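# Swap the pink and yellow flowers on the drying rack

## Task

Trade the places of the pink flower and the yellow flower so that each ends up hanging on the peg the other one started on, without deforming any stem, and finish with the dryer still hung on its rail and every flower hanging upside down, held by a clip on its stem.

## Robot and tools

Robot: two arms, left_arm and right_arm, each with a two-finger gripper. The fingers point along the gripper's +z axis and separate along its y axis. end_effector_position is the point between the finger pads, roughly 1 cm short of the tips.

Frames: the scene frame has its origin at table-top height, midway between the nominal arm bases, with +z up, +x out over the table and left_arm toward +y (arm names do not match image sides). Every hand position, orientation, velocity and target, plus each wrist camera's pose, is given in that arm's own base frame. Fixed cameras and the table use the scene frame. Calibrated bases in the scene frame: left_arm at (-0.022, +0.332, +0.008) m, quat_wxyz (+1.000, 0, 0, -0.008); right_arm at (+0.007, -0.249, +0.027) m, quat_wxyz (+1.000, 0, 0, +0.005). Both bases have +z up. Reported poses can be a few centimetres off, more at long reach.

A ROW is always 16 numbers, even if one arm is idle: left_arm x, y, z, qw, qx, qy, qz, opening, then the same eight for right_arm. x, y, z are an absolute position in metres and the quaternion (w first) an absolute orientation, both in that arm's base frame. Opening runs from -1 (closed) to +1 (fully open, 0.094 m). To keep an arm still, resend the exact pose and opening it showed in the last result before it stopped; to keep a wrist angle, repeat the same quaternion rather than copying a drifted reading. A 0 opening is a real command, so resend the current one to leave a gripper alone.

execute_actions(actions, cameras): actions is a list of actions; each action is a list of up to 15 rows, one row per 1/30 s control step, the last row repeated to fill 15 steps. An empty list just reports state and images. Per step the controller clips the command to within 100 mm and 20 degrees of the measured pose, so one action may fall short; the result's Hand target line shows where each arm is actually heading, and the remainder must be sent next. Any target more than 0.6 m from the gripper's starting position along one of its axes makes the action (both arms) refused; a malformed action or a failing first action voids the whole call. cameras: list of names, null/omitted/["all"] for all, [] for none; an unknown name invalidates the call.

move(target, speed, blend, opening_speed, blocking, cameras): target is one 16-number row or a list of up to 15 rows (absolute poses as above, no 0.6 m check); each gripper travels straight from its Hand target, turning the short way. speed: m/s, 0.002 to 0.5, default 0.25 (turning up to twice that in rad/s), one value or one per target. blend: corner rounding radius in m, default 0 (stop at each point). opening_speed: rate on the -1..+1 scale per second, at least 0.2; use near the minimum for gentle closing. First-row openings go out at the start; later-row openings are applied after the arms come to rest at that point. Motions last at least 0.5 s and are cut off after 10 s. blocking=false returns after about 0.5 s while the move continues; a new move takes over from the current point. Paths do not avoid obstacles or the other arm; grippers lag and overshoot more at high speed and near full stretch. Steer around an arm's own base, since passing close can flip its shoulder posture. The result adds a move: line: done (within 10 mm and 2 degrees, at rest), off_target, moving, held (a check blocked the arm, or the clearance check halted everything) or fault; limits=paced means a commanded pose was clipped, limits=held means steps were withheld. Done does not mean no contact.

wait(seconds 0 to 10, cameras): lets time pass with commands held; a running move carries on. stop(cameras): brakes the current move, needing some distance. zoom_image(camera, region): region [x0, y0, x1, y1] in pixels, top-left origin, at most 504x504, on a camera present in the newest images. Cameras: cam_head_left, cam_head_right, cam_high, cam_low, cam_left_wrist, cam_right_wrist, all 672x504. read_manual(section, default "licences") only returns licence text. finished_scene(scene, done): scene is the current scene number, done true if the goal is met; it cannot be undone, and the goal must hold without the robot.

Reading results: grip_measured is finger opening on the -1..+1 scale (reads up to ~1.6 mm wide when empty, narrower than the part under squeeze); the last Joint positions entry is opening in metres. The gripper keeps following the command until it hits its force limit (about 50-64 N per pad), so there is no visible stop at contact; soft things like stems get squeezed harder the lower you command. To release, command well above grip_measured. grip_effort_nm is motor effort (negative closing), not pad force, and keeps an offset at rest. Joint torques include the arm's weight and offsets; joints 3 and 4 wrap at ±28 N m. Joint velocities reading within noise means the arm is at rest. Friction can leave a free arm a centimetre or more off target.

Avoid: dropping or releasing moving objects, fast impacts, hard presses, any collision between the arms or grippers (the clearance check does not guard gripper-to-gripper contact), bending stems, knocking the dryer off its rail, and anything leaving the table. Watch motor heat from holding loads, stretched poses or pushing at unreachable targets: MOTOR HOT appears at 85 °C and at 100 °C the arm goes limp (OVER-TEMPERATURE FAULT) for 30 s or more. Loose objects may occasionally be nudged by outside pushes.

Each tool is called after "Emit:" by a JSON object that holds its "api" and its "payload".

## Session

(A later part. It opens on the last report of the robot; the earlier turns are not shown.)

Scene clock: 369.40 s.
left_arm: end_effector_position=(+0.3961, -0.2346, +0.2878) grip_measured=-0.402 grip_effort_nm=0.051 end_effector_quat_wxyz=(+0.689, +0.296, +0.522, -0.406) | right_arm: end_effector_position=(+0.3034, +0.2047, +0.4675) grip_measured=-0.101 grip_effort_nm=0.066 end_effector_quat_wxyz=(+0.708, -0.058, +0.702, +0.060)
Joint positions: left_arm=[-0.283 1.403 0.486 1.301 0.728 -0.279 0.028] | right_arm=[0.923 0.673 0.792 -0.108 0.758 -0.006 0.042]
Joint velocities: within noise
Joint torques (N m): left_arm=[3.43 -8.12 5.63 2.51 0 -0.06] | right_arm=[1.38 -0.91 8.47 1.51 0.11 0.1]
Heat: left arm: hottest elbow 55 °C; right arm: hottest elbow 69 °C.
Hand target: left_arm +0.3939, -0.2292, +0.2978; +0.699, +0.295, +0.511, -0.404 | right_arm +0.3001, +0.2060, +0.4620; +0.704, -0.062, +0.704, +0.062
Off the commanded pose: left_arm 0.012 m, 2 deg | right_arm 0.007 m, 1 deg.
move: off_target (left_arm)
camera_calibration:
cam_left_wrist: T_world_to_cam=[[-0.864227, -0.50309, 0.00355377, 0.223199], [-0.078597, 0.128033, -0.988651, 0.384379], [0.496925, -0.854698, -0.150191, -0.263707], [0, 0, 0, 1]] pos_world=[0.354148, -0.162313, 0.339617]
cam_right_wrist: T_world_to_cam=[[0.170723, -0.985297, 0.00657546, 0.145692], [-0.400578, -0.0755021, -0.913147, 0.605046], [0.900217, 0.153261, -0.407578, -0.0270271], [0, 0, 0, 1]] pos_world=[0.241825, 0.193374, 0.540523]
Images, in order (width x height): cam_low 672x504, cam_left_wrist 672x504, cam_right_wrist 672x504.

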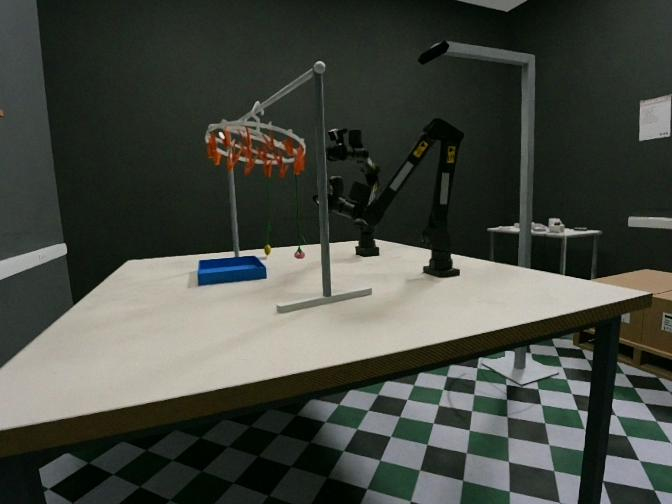

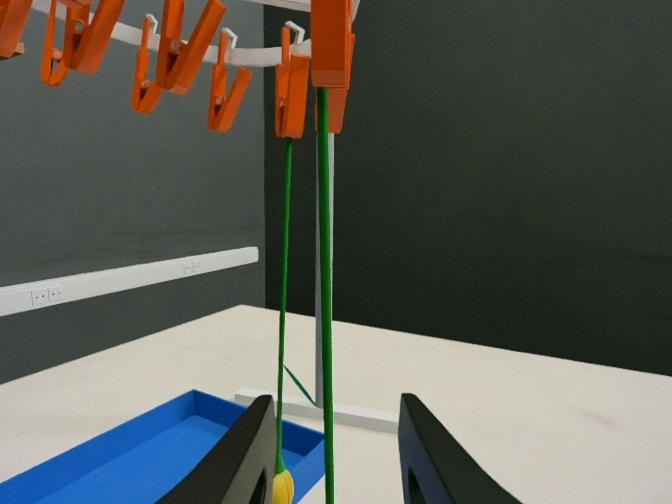

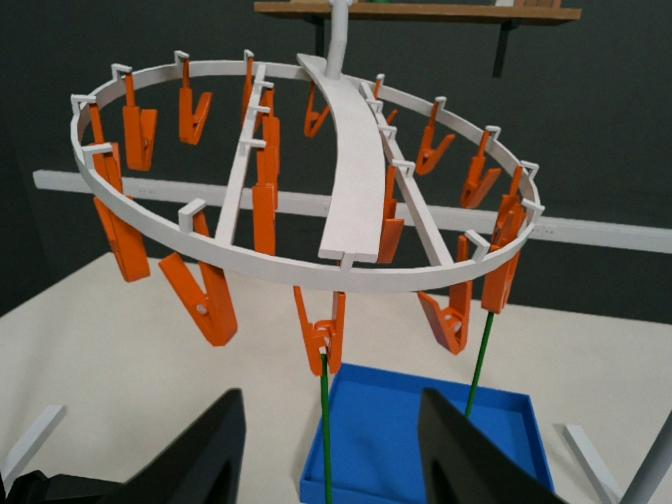

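Emit:
{"api": "move", "payload": {"target": [[0.3400, -0.2700, 0.290, 0.7180, 0.2408, 0.5814, -0.2974, -0.40, 0.360, 0.150, 0.462, 0.7018, -0.0862, 0.7018, 0.0862, -0.1], [0.3400, -0.3600, 0.290, 0.7587, 0.1362, 0.6144, -0.1682, -0.40, 0.400, 0.100, 0.462, 0.6941, -0.1349, 0.6941, 0.1349, -0.1], [0.4000, -0.4300, 0.300, 0.7956, 0.0525, 0.5995, -0.0696, -0.40, 0.430, 0.020, 0.455, 0.6533, -0.2706, 0.6533, 0.2706, -0.1]], "speed": 0.1, "blend": [0.03, 0.03, 0], "cameras": ["cam_high", "cam_right_wrist", "cam_left_wrist"]}}

Scene clock: 412.80 s.
left_arm: end_effector_position=(+0.3983, -0.4155, +0.2839) grip_measured=-0.402 grip_effort_nm=0.051 end_effector_quat_wxyz=(+0.786, +0.064, +0.612, -0.057) | right_arm: end_effector_position=(+0.4228, +0.0255, +0.4210) grip_measured=-0.101 grip_effort_nm=0.066 end_effector_quat_wxyz=(+0.633, -0.258, +0.671, +0.287)
Joint positions: left_arm=[-1.025 1.67 0.831 1.2 -0.815 0.299 0.028] | right_arm=[-0.309 0.973 0.842 0.058 -1.101 -0.006 0.042]
Joint velocities: within noise
Joint torques (N m): left_arm=[1.67 -9.99 9.46 2.52 0.09 0.16] | right_arm=[-0.03 -4.13 13.67 2.29 -0.16 0.08]
Heat: left arm: hottest elbow 51 °C; right arm: hottest elbow 60 °C.
Hand target: left_arm +0.3992, -0.4290, +0.3000; +0.795, +0.052, +0.600, -0.070 | right_arm +0.4278, +0.0202, +0.4540; +0.653, -0.270, +0.654, +0.270
Off the commanded pose: left_arm 0.022 m, 3 deg | right_arm 0.035 m, 4 deg.
move: off_target (left_arm, right_arm)
camera_calibration:
cam_left_wrist: T_world_to_cam=[[-0.159628, -0.986271, -0.0422963, -0.334281], [-0.179206, 0.0710849, -0.98124, 0.41818], [0.970775, -0.149053, -0.188092, -0.304754], [0, 0, 0, 1]] pos_world=[0.317427, -0.404842, 0.338874]
cam_right_wrist: T_world_to_cam=[[0.714433, -0.69792, -0.0499415, -0.264267], [-0.342826, -0.286929, -0.894507, 0.570051], [0.609964, 0.656186, -0.444256, -0.000701599], [0, 0, 0, 1]] pos_world=[0.384657, -0.0204129, 0.496405]
Images, in order (width x height): cam_high 672x504, cam_left_wrist 672x504, cam_right_wrist 672x504.

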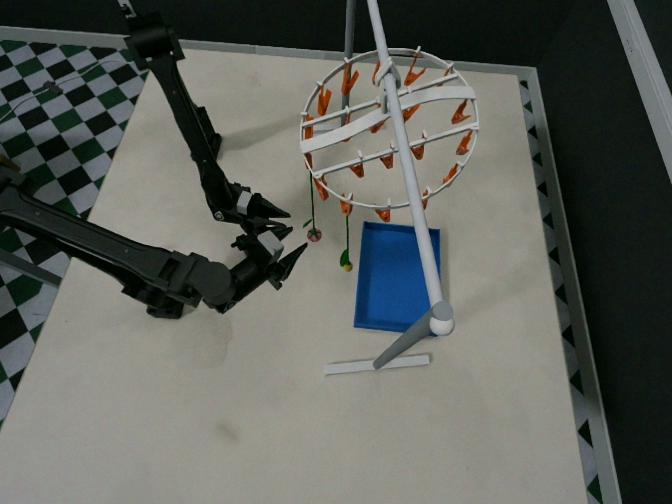

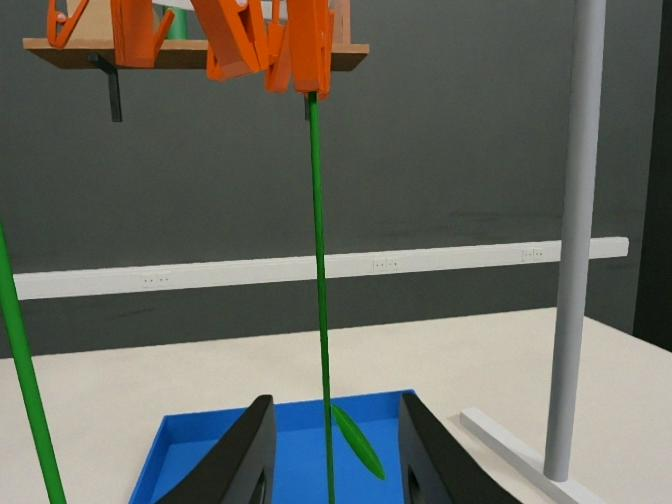

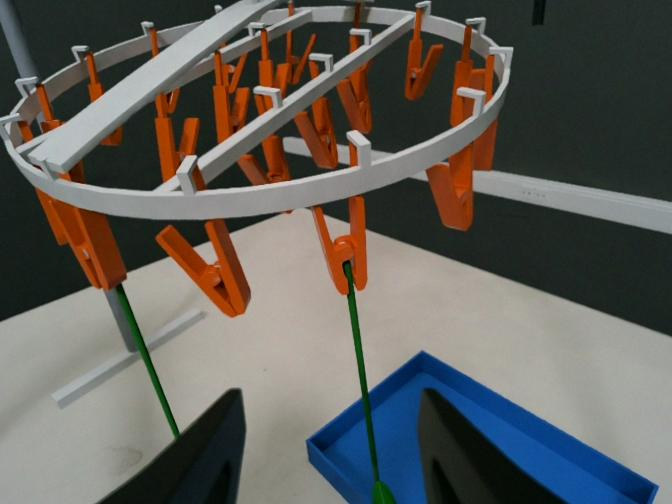

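Emit:
{"api": "move", "payload": {"target": [0.5020, -0.4460, 0.290, 0.8027, 0.0531, 0.5900, -0.0722, -0.40, 0.430, 0.020, 0.455, 0.6533, -0.2706, 0.6533, 0.2706, -0.1], "speed": 0.06, "cameras": ["cam_right_wrist", "cam_left_wrist"]}}

Scene clock: 431.63 s.
left_arm: end_effector_position=(+0.4889, -0.4395, +0.2789) grip_measured=-0.402 grip_effort_nm=0.046 end_effector_quat_wxyz=(+0.797, +0.065, +0.596, -0.066) | right_arm: end_effector_position=(+0.4227, +0.0256, +0.4211) grip_measured=-0.101 grip_effort_nm=0.071 end_effector_quat_wxyz=(+0.633, -0.258, +0.670, +0.287)
Joint positions: left_arm=[-0.895 1.837 1.039 1.165 -0.67 0.259 0.028] | right_arm=[-0.309 0.973 0.842 0.059 -1.101 -0.006 0.042]
Joint velocities: within noise
Joint torques (N m): left_arm=[3.25 -12.45 9.95 1.28 0.29 -0.06] | right_arm=[-0.21 -4.07 13.68 2.3 -0.14 0.07]
Heat: left arm: hottest elbow 56 °C; right arm: hottest elbow 64 °C.
Hand target: left_arm +0.5011, -0.4452, +0.2900; +0.803, +0.053, +0.590, -0.072 | right_arm +0.4278, +0.0203, +0.4540; +0.653, -0.271, +0.653, +0.271
Off the commanded pose: left_arm 0.018 m, 2 deg | right_arm 0.035 m, 4 deg.
move: off_target (left_arm, right_arm)
camera_calibration:
cam_left_wrist: T_world_to_cam=[[-0.173802, -0.984121, -0.0360364, -0.337598], [-0.140536, 0.0610051, -0.988194, 0.409781], [0.974701, -0.166686, -0.148907, -0.417785], [0, 0, 0, 1]] pos_world=[0.406129, -0.426875, 0.330567]
cam_right_wrist: T_world_to_cam=[[0.715, -0.697385, -0.0492848, -0.264668], [-0.341942, -0.28735, -0.89471, 0.569881], [0.609795, 0.65657, -0.443921, -0.000733022], [0, 0, 0, 1]] pos_world=[0.384551, -0.0203389, 0.496508]
Images, in order (width x height): cam_left_wrist 672x504, cam_right_wrist 672x504.

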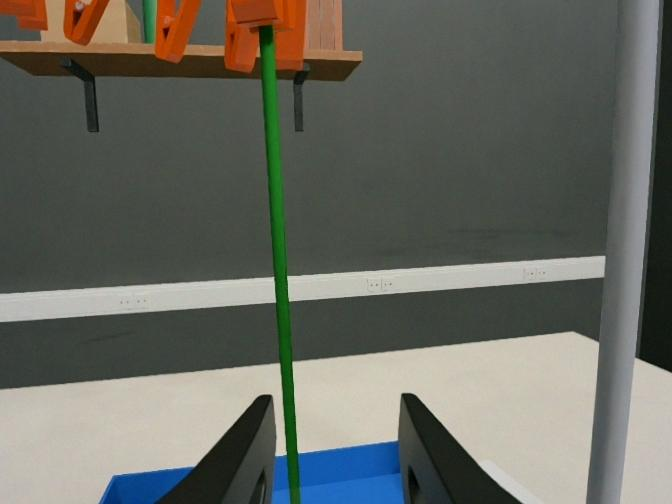

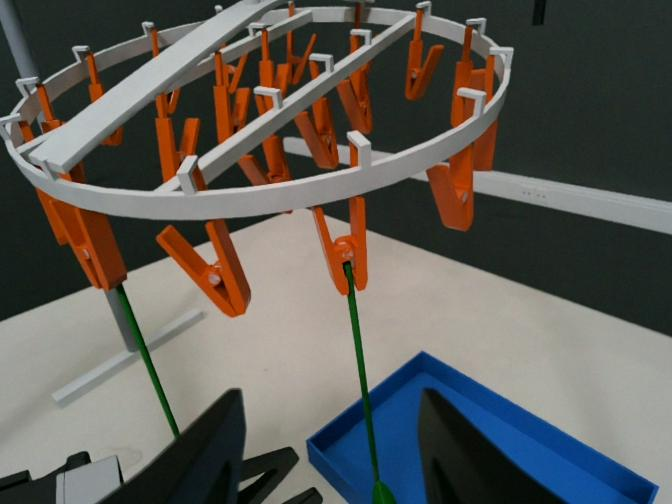

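Emit:
{"api": "move", "payload": {"target": [[0.5045, -0.4310, 0.284, 0.8027, 0.0531, 0.5900, -0.0722, -0.40, 0.430, 0.020, 0.455, 0.6533, -0.2706, 0.6533, 0.2706, -0.1],[0.5400, -0.4375, 0.284, 0.8027, 0.0531, 0.5900, -0.0722, -0.40, 0.430, 0.020, 0.455, 0.6533, -0.2706, 0.6533, 0.2706, -0.1]], "speed": 0.05, "cameras": ["cam_right_wrist", "cam_left_wrist"]}}

Scene clock: 437.10 s.
left_arm: end_effector_position=(+0.5253, -0.4328, +0.2733) grip_measured=-0.402 grip_effort_nm=0.056 end_effector_quat_wxyz=(+0.797, +0.065, +0.596, -0.067) | right_arm: end_effector_position=(+0.4227, +0.0256, +0.4211) grip_measured=-0.101 grip_effort_nm=0.066 end_effector_quat_wxyz=(+0.633, -0.258, +0.670, +0.287)
Joint positions: left_arm=[-0.834 1.881 1.093 1.137 -0.612 0.23 0.028] | right_arm=[-0.309 0.973 0.842 0.059 -1.101 -0.006 0.042]
Joint velocities: within noise
Joint torques (N m): left_arm=[3.96 -12.92 10.03 1.5 0.27 -0.08] | right_arm=[-0.15 -4.07 13.61 2.26 -0.13 0.09]
Heat: left arm: hottest elbow 56 °C; right arm: hottest elbow 65 °C.
Hand target: left_arm +0.5390, -0.4367, +0.2840; +0.803, +0.053, +0.590, -0.072 | right_arm +0.4278, +0.0203, +0.4540; +0.653, -0.271, +0.653, +0.271
Off the commanded pose: left_arm 0.019 m, 2 deg | right_arm 0.035 m, 4 deg.
move: off_target (left_arm, right_arm)
camera_calibration:
cam_left_wrist: T_world_to_cam=[[-0.17594, -0.98379, -0.0346611, -0.324002], [-0.14104, 0.0600392, -0.988182, 0.408795], [0.974245, -0.168972, -0.149317, -0.453667], [0, 0, 0, 1]] pos_world=[0.442634, -0.419951, 0.324993]
cam_right_wrist: T_world_to_cam=[[0.715, -0.697385, -0.0492848, -0.264668], [-0.341942, -0.28735, -0.89471, 0.569881], [0.609795, 0.65657, -0.443921, -0.000733022], [0, 0, 0, 1]] pos_world=[0.384551, -0.0203389, 0.496508]
Images, in order (width x height): cam_left_wrist 672x504, cam_right_wrist 672x504.

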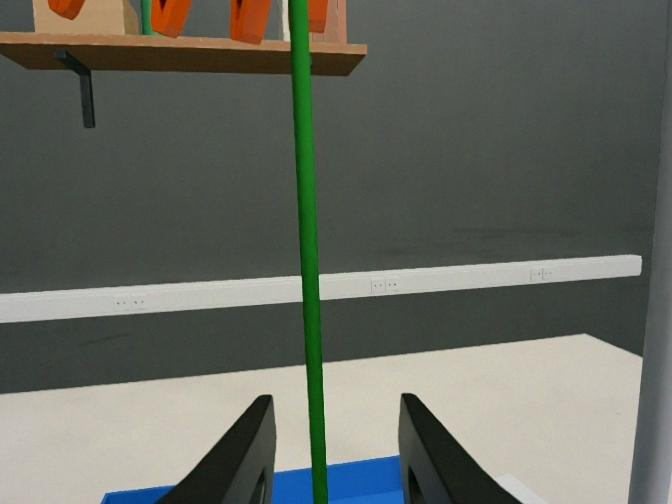

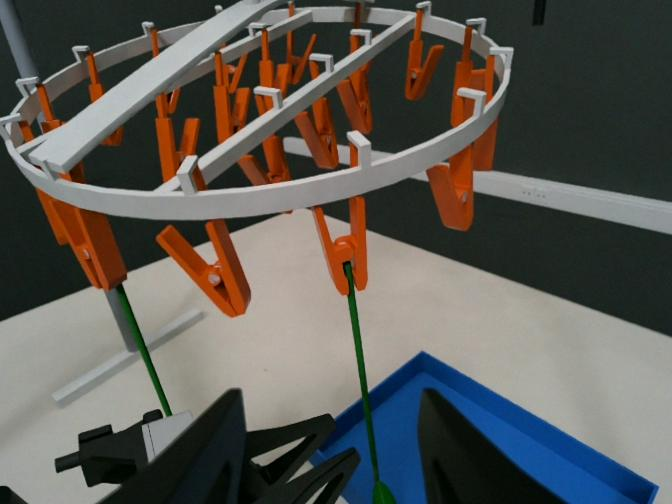

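Emit:
{"api": "move", "payload": {"target": [0.5620, -0.4358, 0.282, 0.8027, 0.0531, 0.5900, -0.0722, -0.40, 0.430, 0.020, 0.455, 0.6533, -0.2706, 0.6533, 0.2706, -0.1], "speed": 0.04, "cameras": ["cam_right_wrist", "cam_left_wrist"]}}

Emit:
{"api": "zoom_image", "payload": {"camera": "cam_left_wrist", "region": [260, 380, 410, 504]}}

Scene clock: 441.63 s.
left_arm: end_effector_position=(+0.5480, -0.4306, +0.2708) grip_measured=-0.402 grip_effort_nm=0.051 end_effector_quat_wxyz=(+0.797, +0.064, +0.597, -0.066) | right_arm: end_effector_position=(+0.4227, +0.0256, +0.4211) grip_measured=-0.101 grip_effort_nm=0.071 end_effector_quat_wxyz=(+0.633, -0.258, +0.670, +0.287)
Joint positions: left_arm=[-0.802 1.91 1.137 1.114 -0.584 0.217 0.028] | right_arm=[-0.309 0.973 0.842 0.059 -1.101 -0.006 0.042]
Joint velocities: within noise
Joint torques (N m): left_arm=[3.19 -13.45 10 1.32 0.27 -0.08] | right_arm=[-0.15 -4.13 13.68 2.33 -0.13 0.09]
Heat: left arm: hottest elbow 57 °C; right arm: hottest elbow 65 °C.
Hand target: left_arm +0.5609, -0.4350, +0.2819; +0.803, +0.053, +0.590, -0.072 | right_arm +0.4278, +0.0203, +0.4540; +0.653, -0.271, +0.653, +0.271
Off the commanded pose: left_arm 0.019 m, 2 deg | right_arm 0.035 m, 4 deg.
move: off_target (left_arm, right_arm)
camera_calibration:
cam_left_wrist: T_world_to_cam=[[-0.173782, -0.984166, -0.0348883, -0.319163], [-0.142297, 0.0601504, -0.987995, 0.410115], [0.974449, -0.166731, -0.150497, -0.474601], [0, 0, 0, 1]] pos_world=[0.465368, -0.417908, 0.322631]
cam_right_wrist: T_world_to_cam=[[0.715, -0.697385, -0.0492848, -0.264668], [-0.341942, -0.28735, -0.89471, 0.569881], [0.609795, 0.65657, -0.443921, -0.000733022], [0, 0, 0, 1]] pos_world=[0.384551, -0.0203389, 0.496508]
Images, in order (width x height): cam_left_wrist 672x504, cam_right_wrist 672x504.

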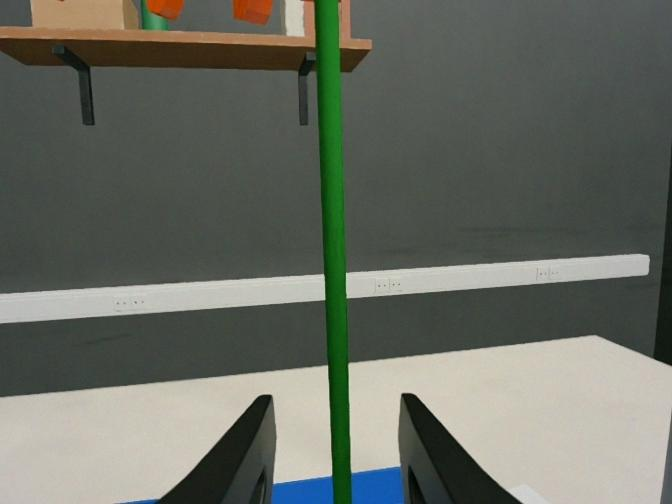

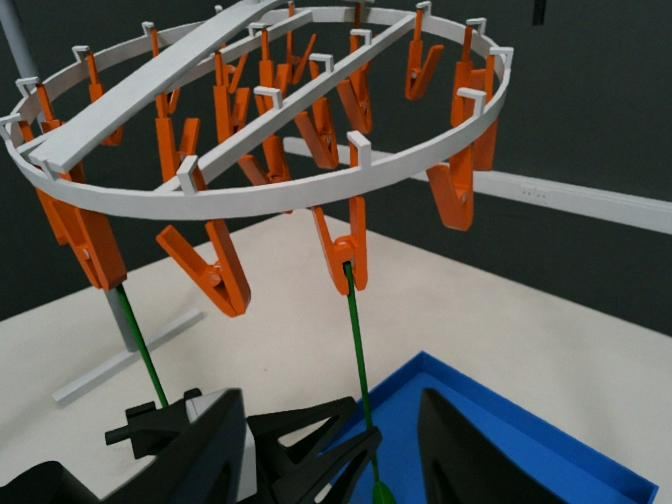

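Scaled by 3.360 from the camera's 672x504 image, which has a finer 960x720 frame.

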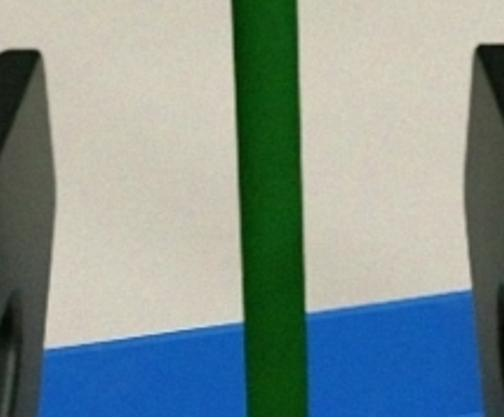

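Emit:
{"api": "move", "payload": {"target": [0.5705, -0.4380, 0.282, 0.8027, 0.0531, 0.5900, -0.0722, -0.40, 0.430, 0.020, 0.455, 0.6533, -0.2706, 0.6533, 0.2706, -0.1], "speed": 0.04, "cameras": ["cam_left_wrist"]}}

Emit:
{"api": "zoom_image", "payload": {"camera": "cam_left_wrist", "region": [260, 380, 410, 504]}}

Scene clock: 445.70 s.
left_arm: end_effector_position=(+0.5555, -0.4340, +0.2707) grip_measured=-0.402 grip_effort_nm=0.051 end_effector_quat_wxyz=(+0.797, +0.065, +0.597, -0.067) | right_arm: end_effector_position=(+0.4227, +0.0256, +0.4211) grip_measured=-0.101 grip_effort_nm=0.076 end_effector_quat_wxyz=(+0.633, -0.258, +0.670, +0.287)
Joint positions: left_arm=[-0.796 1.924 1.162 1.102 -0.576 0.214 0.028] | right_arm=[-0.309 0.973 0.842 0.059 -1.101 -0.006 0.042]
Joint velocities: within noise
Joint torques (N m): left_arm=[3.37 -13.8 10.26 1.4 0.25 -0.05] | right_arm=[-0.09 -4.13 13.67 2.29 -0.14 0.08]
Heat: left arm: hottest elbow 57 °C; right arm: hottest elbow 66 °C.
Hand target: left_arm +0.5694, -0.4371, +0.2820; +0.803, +0.053, +0.590, -0.072 | right_arm +0.4278, +0.0203, +0.4540; +0.653, -0.271, +0.654, +0.271
Off the commanded pose: left_arm 0.019 m, 2 deg | right_arm 0.035 m, 4 deg.
move: off_target (left_arm, right_arm)
camera_calibration:
cam_left_wrist: T_world_to_cam=[[-0.175825, -0.983811, -0.0346689, -0.32004], [-0.142394, 0.0602641, -0.987974, 0.411431], [0.974068, -0.168774, -0.150685, -0.483077], [0, 0, 0, 1]] pos_world=[0.472865, -0.421184, 0.322595]
Images, in order (width x height): cam_left_wrist 672x504.

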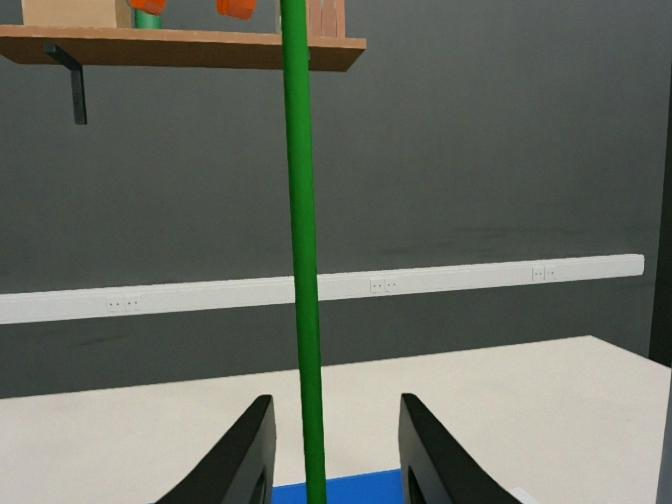

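Scaled by 3.360 from the camera's 672x504 image, which has a finer 960x720 frame.

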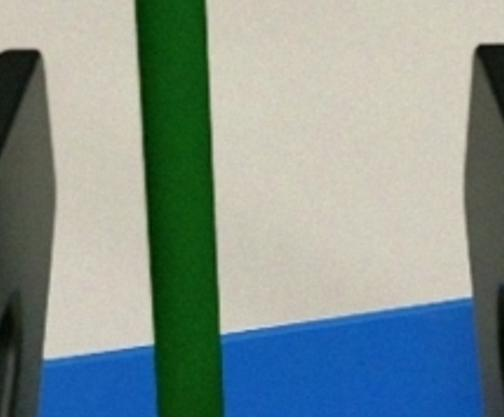

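Emit:
{"api": "move", "payload": {"target": [0.5715, -0.4325, 0.282, 0.8027, 0.0531, 0.5900, -0.0722, -0.40, 0.430, 0.020, 0.455, 0.6533, -0.2706, 0.6533, 0.2706, -0.1], "speed": 0.04, "cameras": ["cam_left_wrist"]}}

Emit:
{"api": "zoom_image", "payload": {"camera": "cam_left_wrist", "region": [260, 380, 410, 504]}}

Scene clock: 449.17 s.
left_arm: end_effector_position=(+0.5589, -0.4310, +0.2712) grip_measured=-0.402 grip_effort_nm=0.056 end_effector_quat_wxyz=(+0.797, +0.064, +0.596, -0.068) | right_arm: end_effector_position=(+0.4227, +0.0256, +0.4211) grip_measured=-0.101 grip_effort_nm=0.071 end_effector_quat_wxyz=(+0.633, -0.258, +0.670, +0.287)
Joint positions: left_arm=[-0.788 1.925 1.163 1.102 -0.569 0.211 0.028] | right_arm=[-0.309 0.973 0.842 0.059 -1.101 -0.006 0.042]
Joint velocities: within noise
Joint torques (N m): left_arm=[3.25 -14.15 9.58 1.48 0.27 -0.04] | right_arm=[-0.09 -4.25 13.65 2.3 -0.13 0.06]
Heat: left arm: hottest elbow 58 °C; right arm: hottest elbow 66 °C.
Hand target: left_arm +0.5708, -0.4319, +0.2819; +0.803, +0.053, +0.590, -0.072 | right_arm +0.4278, +0.0203, +0.4540; +0.653, -0.271, +0.654, +0.271
Off the commanded pose: left_arm 0.017 m, 2 deg | right_arm 0.035 m, 4 deg.
move: off_target (left_arm, right_arm)
camera_calibration:
cam_left_wrist: T_world_to_cam=[[-0.175567, -0.98391, -0.0331248, -0.317025], [-0.141067, 0.0584434, -0.988273, 0.410717], [0.974308, -0.168835, -0.149058, -0.486386], [0, 0, 0, 1]] pos_world=[0.47617, -0.418047, 0.322899]
Images, in order (width x height): cam_left_wrist 672x504.

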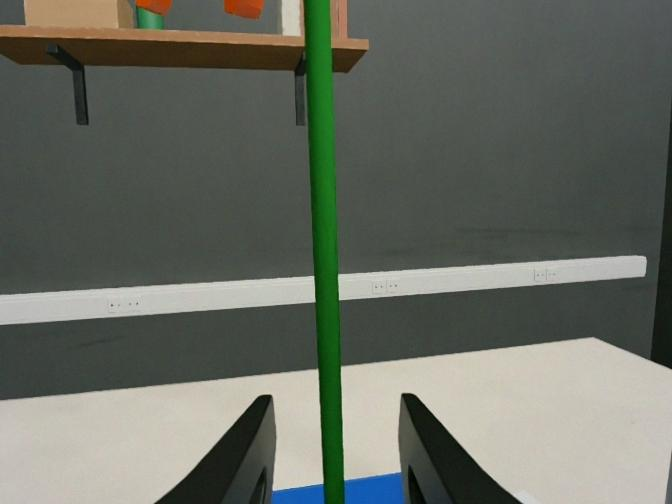

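Scaled by 3.360 from the camera's 672x504 image, which has a finer 960x720 frame.

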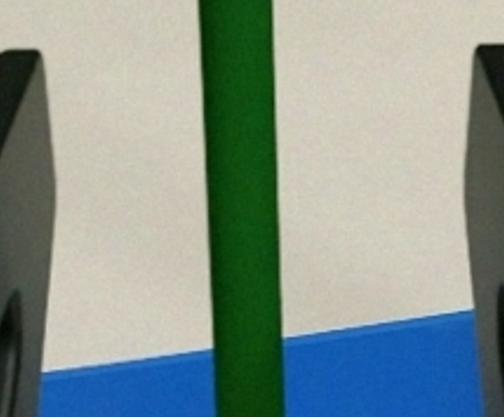

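Emit:
{"api": "move", "payload": {"target": [0.5715, -0.4325, 0.282, 0.8027, 0.0531, 0.5900, -0.0722, -0.97, 0.430, 0.020, 0.455, 0.6533, -0.2706, 0.6533, 0.2706, -0.1], "speed": 0.04, "opening_speed": 0.25, "cameras": ["cam_left_wrist", "cam_right_wrist", "cam_low"]}}

Scene clock: 454.33 s.
left_arm: end_effector_position=(+0.5589, -0.4310, +0.2712) grip_measured=-0.952 grip_effort_nm=-1.028 end_effector_quat_wxyz=(+0.797, +0.064, +0.596, -0.069) | right_arm: end_effector_position=(+0.4227, +0.0256, +0.4211) grip_measured=-0.101 grip_effort_nm=0.076 end_effector_quat_wxyz=(+0.633, -0.258, +0.670, +0.287)
Joint positions: left_arm=[-0.788 1.925 1.163 1.102 -0.569 0.209 0.002] | right_arm=[-0.309 0.973 0.842 0.059 -1.101 -0.006 0.042]
Joint velocities: within noise
Joint torques (N m): left_arm=[3.43 -14.21 9.57 1.47 0.24 -0.04] | right_arm=[-0.15 -4.19 13.67 2.35 -0.15 0.09]
Heat: left arm: hottest elbow 58 °C; right arm: hottest elbow 67 °C.
Hand target: left_arm +0.5708, -0.4319, +0.2819; +0.803, +0.053, +0.590, -0.072 | right_arm +0.4278, +0.0203, +0.4540; +0.653, -0.271, +0.654, +0.271
Off the commanded pose: left_arm 0.017 m, 2 deg | right_arm 0.035 m, 4 deg.
move: off_target (left_arm, right_arm)
camera_calibration:
cam_left_wrist: T_world_to_cam=[[-0.176456, -0.983808, -0.0313992, -0.317016], [-0.141272, 0.0568823, -0.988335, 0.410188], [0.974118, -0.169962, -0.149022, -0.486769], [0, 0, 0, 1]] pos_world=[0.476179, -0.417947, 0.32291]
cam_right_wrist: T_world_to_cam=[[0.715, -0.697385, -0.0492848, -0.264668], [-0.341942, -0.28735, -0.89471, 0.569881], [0.609795, 0.65657, -0.443921, -0.000733022], [0, 0, 0, 1]] pos_world=[0.384551, -0.0203389, 0.496508]
Images, in order (width x height): cam_low 672x504, cam_left_wrist 672x504, cam_right_wrist 672x504.

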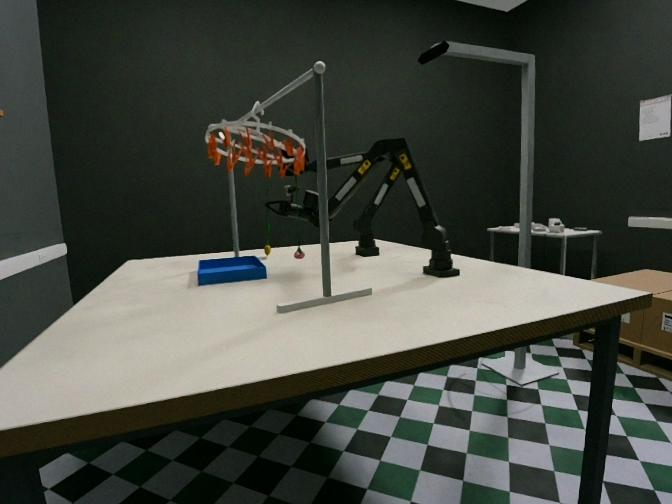

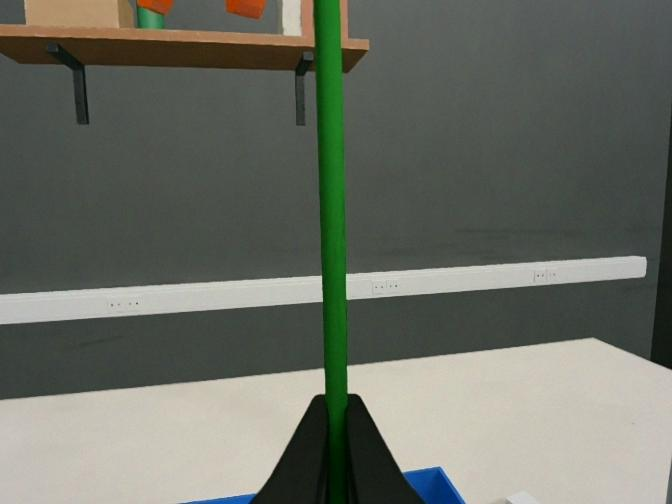

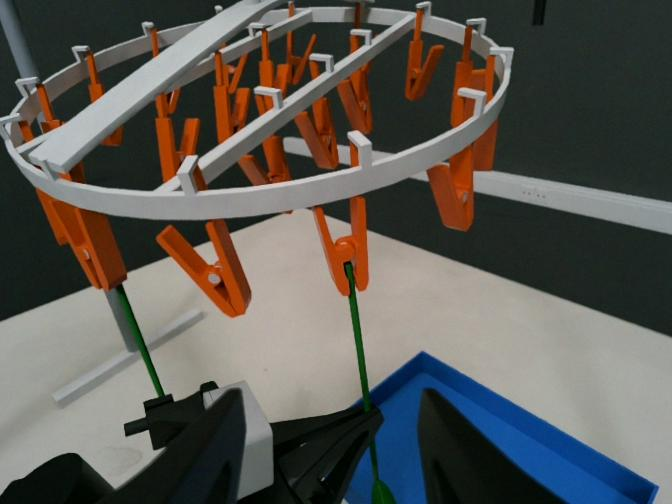

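Emit:
{"api": "move", "payload": {"target": [0.5715, -0.4325, 0.282, 0.8027, 0.0531, 0.5900, -0.0722, -0.97, 0.486, 0.083, 0.444, 0.6646, -0.2659, 0.6418, 0.2753, 0.1], "speed": 0.05, "opening_speed": 0.5, "cameras": ["cam_right_wrist", "cam_low"]}}

Emit:
{"api": "zoom_image", "payload": {"camera": "cam_right_wrist", "region": [200, 150, 480, 430]}}

Scene clock: 469.17 s.
left_arm: end_effector_position=(+0.5589, -0.4310, +0.2712) grip_measured=-0.954 grip_effort_nm=-1.067 end_effector_quat_wxyz=(+0.797, +0.064, +0.596, -0.069) | right_arm: end_effector_position=(+0.4763, +0.0792, +0.4106) grip_measured=+0.099 grip_effort_nm=0.071 end_effector_quat_wxyz=(+0.647, -0.257, +0.662, +0.279)
Joint positions: left_arm=[-0.788 1.925 1.163 1.102 -0.569 0.209 0.002] | right_arm=[-0.115 1.098 0.872 0.214 -0.893 0.028 0.052]
Joint velocities: within noise
Joint torques (N m): left_arm=[3.43 -14.21 9.55 1.48 0.25 -0.04] | right_arm=[1.38 -6.07 13.46 2.45 0.09 0.18]
Heat: left arm: hottest elbow 59 °C; right arm: hottest elbow 69 °C.
Hand target: left_arm +0.5708, -0.4319, +0.2819; +0.803, +0.053, +0.590, -0.072 | right_arm +0.4835, +0.0827, +0.4432; +0.664, -0.266, +0.642, +0.275
Off the commanded pose: left_arm 0.017 m, 2 deg | right_arm 0.035 m, 3 deg.
move: off_target (left_arm, right_arm)
camera_calibration:
cam_right_wrist: T_world_to_cam=[[0.705388, -0.708256, -0.0282941, -0.269348], [-0.317245, -0.279761, -0.90614, 0.586475], [0.633863, 0.648156, -0.422031, -0.0930509], [0, 0, 0, 1]] pos_world=[0.435033, 0.0336173, 0.484537]
Images, in order (width x height): cam_low 672x504, cam_right_wrist 672x504.

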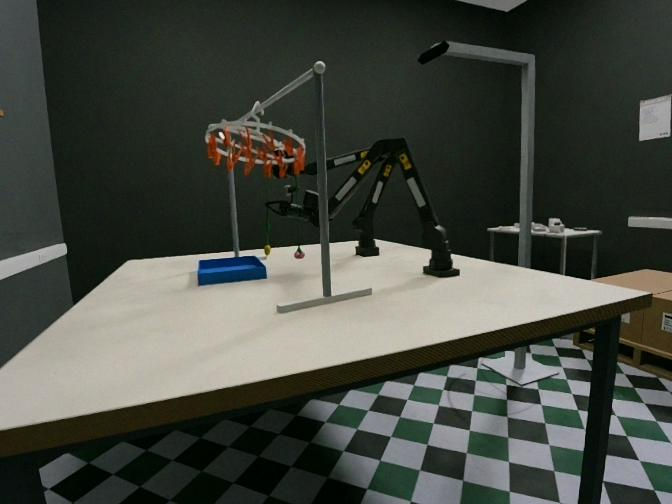

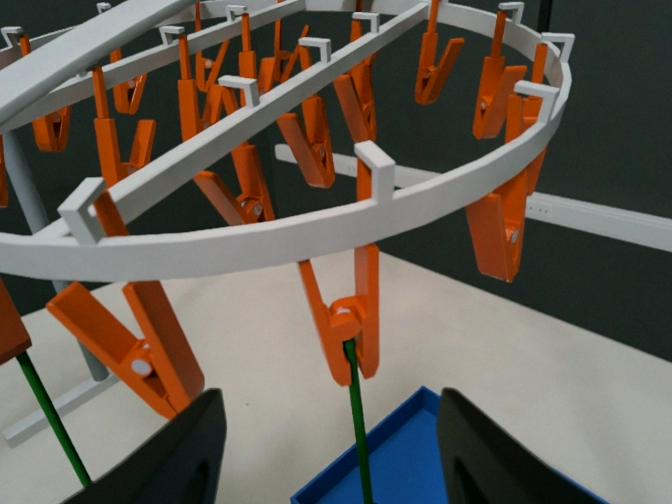

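Scaled by 1.800 from the camera's 672x504 image, which has a finer 960x720 frame.

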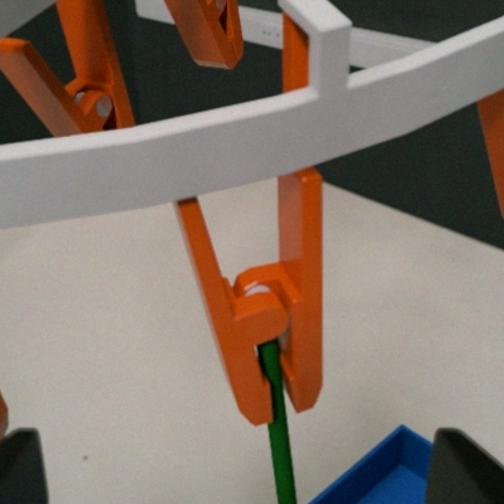

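Emit:
{"api": "move", "payload": {"target": [0.5715, -0.4325, 0.282, 0.8027, 0.0531, 0.5900, -0.0722, -0.97, 0.519, 0.1135, 0.446, 0.6646, -0.2659, 0.6418, 0.2753, 0.1], "speed": 0.04, "cameras": ["cam_right_wrist", "cam_low"]}}

Emit:
{"api": "zoom_image", "payload": {"camera": "cam_right_wrist", "region": [200, 250, 480, 504]}}

Scene clock: 480.80 s.
left_arm: end_effector_position=(+0.5589, -0.4310, +0.2712) grip_measured=-0.954 grip_effort_nm=-1.062 end_effector_quat_wxyz=(+0.797, +0.064, +0.596, -0.069) | right_arm: end_effector_position=(+0.5087, +0.1086, +0.4133) grip_measured=+0.099 grip_effort_nm=0.061 end_effector_quat_wxyz=(+0.646, -0.257, +0.663, +0.279)
Joint positions: left_arm=[-0.788 1.925 1.163 1.102 -0.569 0.209 0.002] | right_arm=[-0.03 1.182 0.943 0.225 -0.808 0.028 0.052]
Joint velocities: within noise
Joint torques (N m): left_arm=[3.49 -14.15 9.57 1.47 0.25 -0.05] | right_arm=[1.49 -7.65 13.49 2.47 0.06 0.11]
Heat: left arm: hottest elbow 60 °C; right arm: hottest elbow 68 °C.
Hand target: left_arm +0.5708, -0.4319, +0.2819; +0.803, +0.053, +0.590, -0.072 | right_arm +0.5165, +0.1131, +0.4454; +0.665, -0.266, +0.642, +0.275
Off the commanded pose: left_arm 0.017 m, 2 deg | right_arm 0.035 m, 3 deg.
move: off_target (left_arm, right_arm)
camera_calibration:
cam_right_wrist: T_world_to_cam=[[0.705315, -0.708273, -0.0296608, -0.270722], [-0.319626, -0.280388, -0.905109, 0.608334], [0.632748, 0.647867, -0.424144, -0.130102], [0, 0, 0, 1]] pos_world=[0.467705, 0.0631132, 0.487397]
Images, in order (width x height): cam_low 672x504, cam_right_wrist 672x504.

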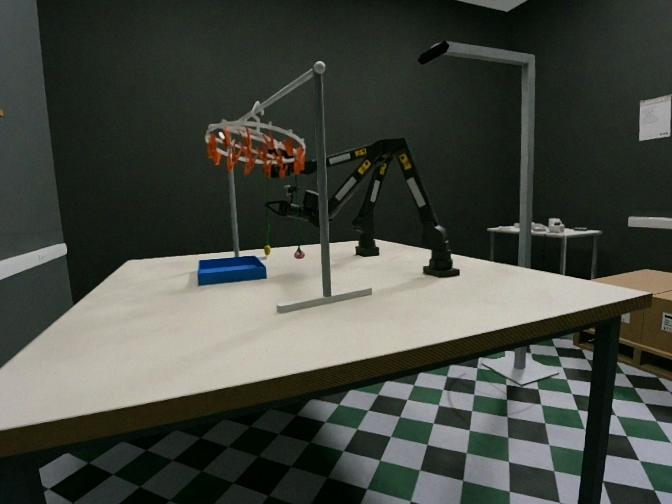

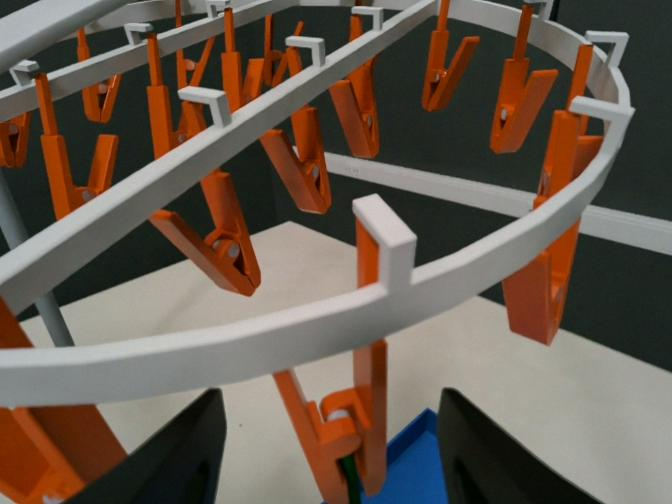

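Scaled by 1.800 from the camera's 672x504 image, which has a finer 960x720 frame.

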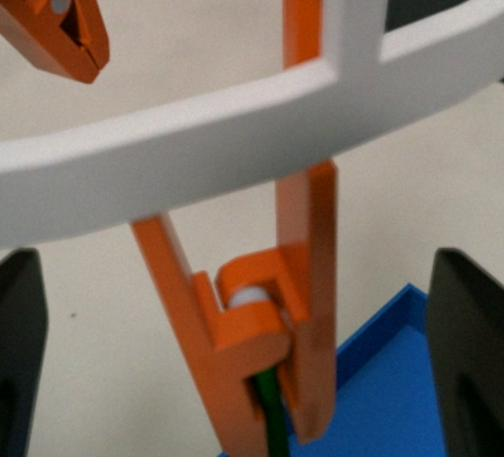

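Emit:
{"api": "move", "payload": {"target": [0.5715, -0.4325, 0.282, 0.8027, 0.0531, 0.5900, -0.0722, -0.97, 0.534, 0.1290, 0.446, 0.6646, -0.2659, 0.6418, 0.2753, 0.1], "speed": 0.03, "cameras": ["cam_right_wrist", "cam_low"]}}

Emit:
{"api": "zoom_image", "payload": {"camera": "cam_right_wrist", "region": [200, 250, 480, 504]}}

Scene clock: 490.90 s.
left_arm: end_effector_position=(+0.5589, -0.4310, +0.2712) grip_measured=-0.954 grip_effort_nm=-1.067 end_effector_quat_wxyz=(+0.797, +0.064, +0.596, -0.069) | right_arm: end_effector_position=(+0.5235, +0.1227, +0.4100) grip_measured=+0.099 grip_effort_nm=0.066 end_effector_quat_wxyz=(+0.643, -0.255, +0.666, +0.280)
Joint positions: left_arm=[-0.788 1.925 1.163 1.102 -0.569 0.209 0.002] | right_arm=[0.007 1.224 0.972 0.228 -0.77 0.028 0.052]
Joint velocities: within noise
Joint torques (N m): left_arm=[3.31 -14.21 9.55 1.47 0.25 -0.04] | right_arm=[1.44 -8.82 13.75 2.58 0.07 0.09]
Heat: left arm: hottest elbow 60 °C; right arm: hottest elbow 68 °C.
Hand target: left_arm +0.5708, -0.4319, +0.2819; +0.803, +0.053, +0.590, -0.072 | right_arm +0.5311, +0.1285, +0.4452; +0.665, -0.266, +0.642, +0.276
Off the commanded pose: left_arm 0.017 m, 2 deg | right_arm 0.038 m, 4 deg.
move: off_target (left_arm, right_arm)
camera_calibration:
cam_right_wrist: T_world_to_cam=[[0.703952, -0.709364, -0.035412, -0.268067], [-0.327986, -0.280451, -0.902093, 0.617133], [0.629981, 0.646645, -0.430086, -0.145928], [0, 0, 0, 1]] pos_world=[0.483049, 0.0772827, 0.484457]
Images, in order (width x height): cam_low 672x504, cam_right_wrist 672x504.

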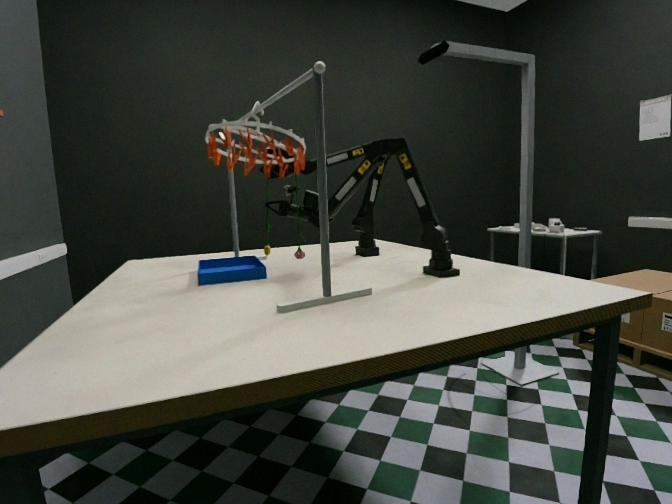

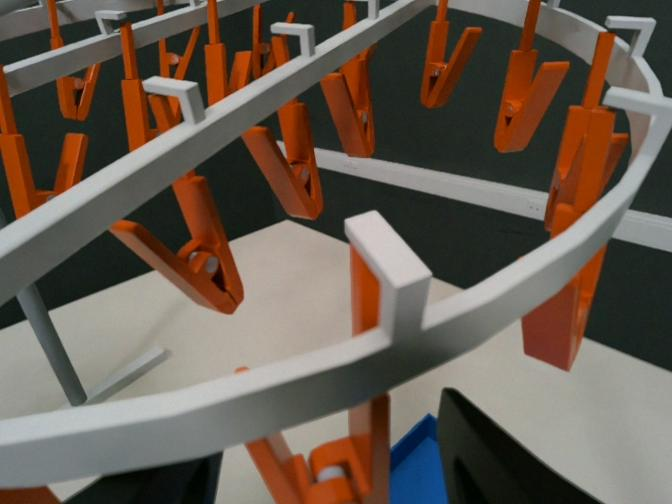

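Scaled by 1.800 from the camera's 672x504 image, which has a finer 960x720 frame.

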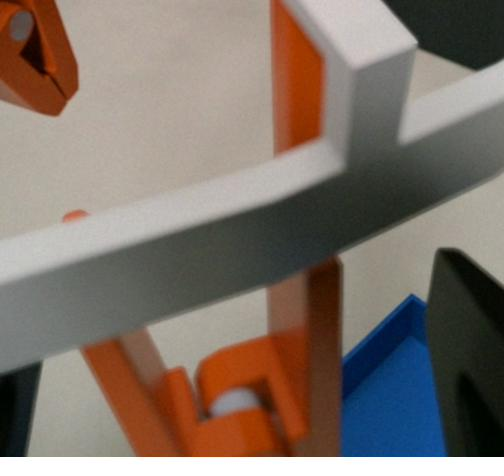

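Emit:
{"api": "move", "payload": {"target": [[0.5715, -0.4325, 0.282, 0.8027, 0.0531, 0.5900, -0.0722, -0.97, 0.5348, 0.1333, 0.446, 0.6646, -0.2659, 0.6418, 0.2753, 0.1],[0.5715, -0.4325, 0.282, 0.8027, 0.0531, 0.5900, -0.0722, -0.97, 0.5348, 0.1333, 0.446, 0.6646, -0.2659, 0.6418, 0.2753, -0.3]], "speed": 0.03, "opening_speed": 0.3, "cameras": ["cam_right_wrist", "cam_left_wrist"]}}

Emit:
{"api": "zoom_image", "payload": {"camera": "cam_right_wrist", "region": [200, 250, 480, 504]}}

Scene clock: 498.03 s.
left_arm: end_effector_position=(+0.5589, -0.4310, +0.2712) grip_measured=-0.954 grip_effort_nm=-1.067 end_effector_quat_wxyz=(+0.797, +0.064, +0.596, -0.069) | right_arm: end_effector_position=(+0.5243, +0.1271, +0.4107) grip_measured=-0.298 grip_effort_nm=-0.081 end_effector_quat_wxyz=(+0.643, -0.255, +0.665, +0.279)
Joint positions: left_arm=[-0.788 1.925 1.163 1.102 -0.569 0.209 0.002] | right_arm=[0.018 1.225 0.975 0.228 -0.758 0.028 0.033]
Joint velocities: within noise
Joint torques (N m): left_arm=[3.55 -14.15 9.57 1.48 0.24 -0.05] | right_arm=[1.2 -8.59 13.75 2.59 0.06 0.09]
Heat: left arm: hottest elbow 60 °C; right arm: hottest elbow 68 °C.
Hand target: left_arm +0.5708, -0.4319, +0.2819; +0.803, +0.053, +0.590, -0.072 | right_arm +0.5320, +0.1328, +0.4454; +0.665, -0.266, +0.642, +0.276
Off the commanded pose: left_arm 0.017 m, 2 deg | right_arm 0.037 m, 4 deg.
move: off_target (left_arm, right_arm); target 2's new opening was sent with right_arm's hand 0.039 m and 4 deg from that target
camera_calibration:
cam_left_wrist: T_world_to_cam=[[-0.176456, -0.983808, -0.0313992, -0.317016], [-0.141272, 0.0568823, -0.988335, 0.410188], [0.974118, -0.169962, -0.149022, -0.486769], [0, 0, 0, 1]] pos_world=[0.476179, -0.417947, 0.32291]
cam_right_wrist: T_world_to_cam=[[0.703994, -0.70937, -0.0344371, -0.26586], [-0.32695, -0.280664, -0.902403, 0.618921], [0.630473, 0.646546, -0.429515, -0.149461], [0, 0, 0, 1]] pos_world=[0.483752, 0.0817495, 0.485165]
Images, in order (width x height): cam_left_wrist 672x504, cam_right_wrist 672x504.

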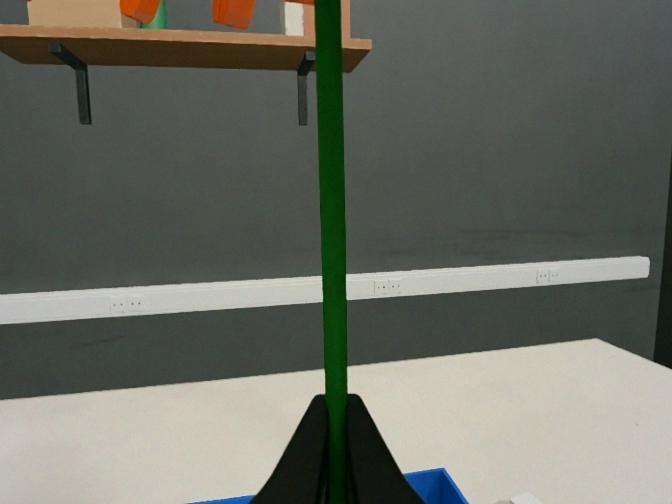

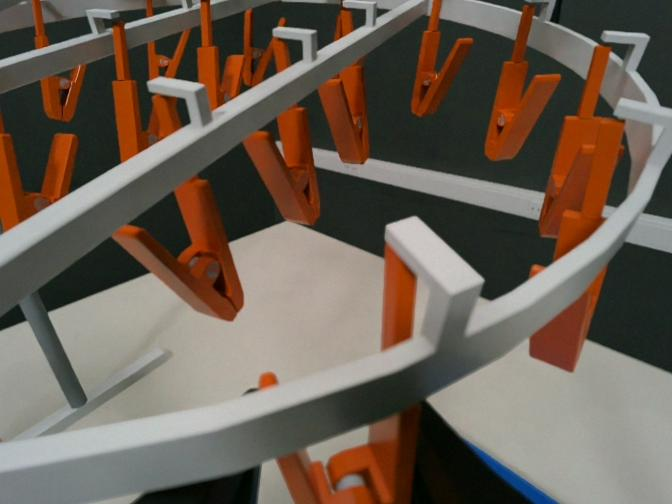

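Scaled by 1.800 from the camera's 672x504 image, which has a finer 960x720 frame.

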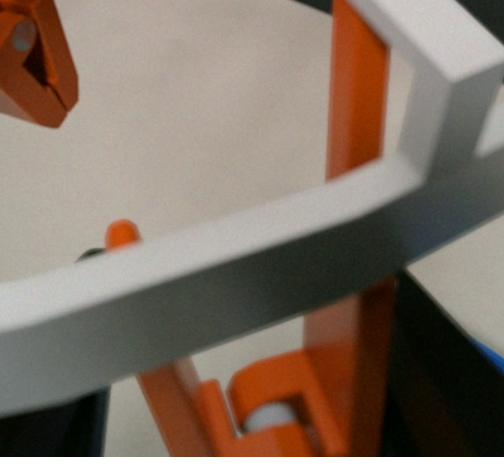

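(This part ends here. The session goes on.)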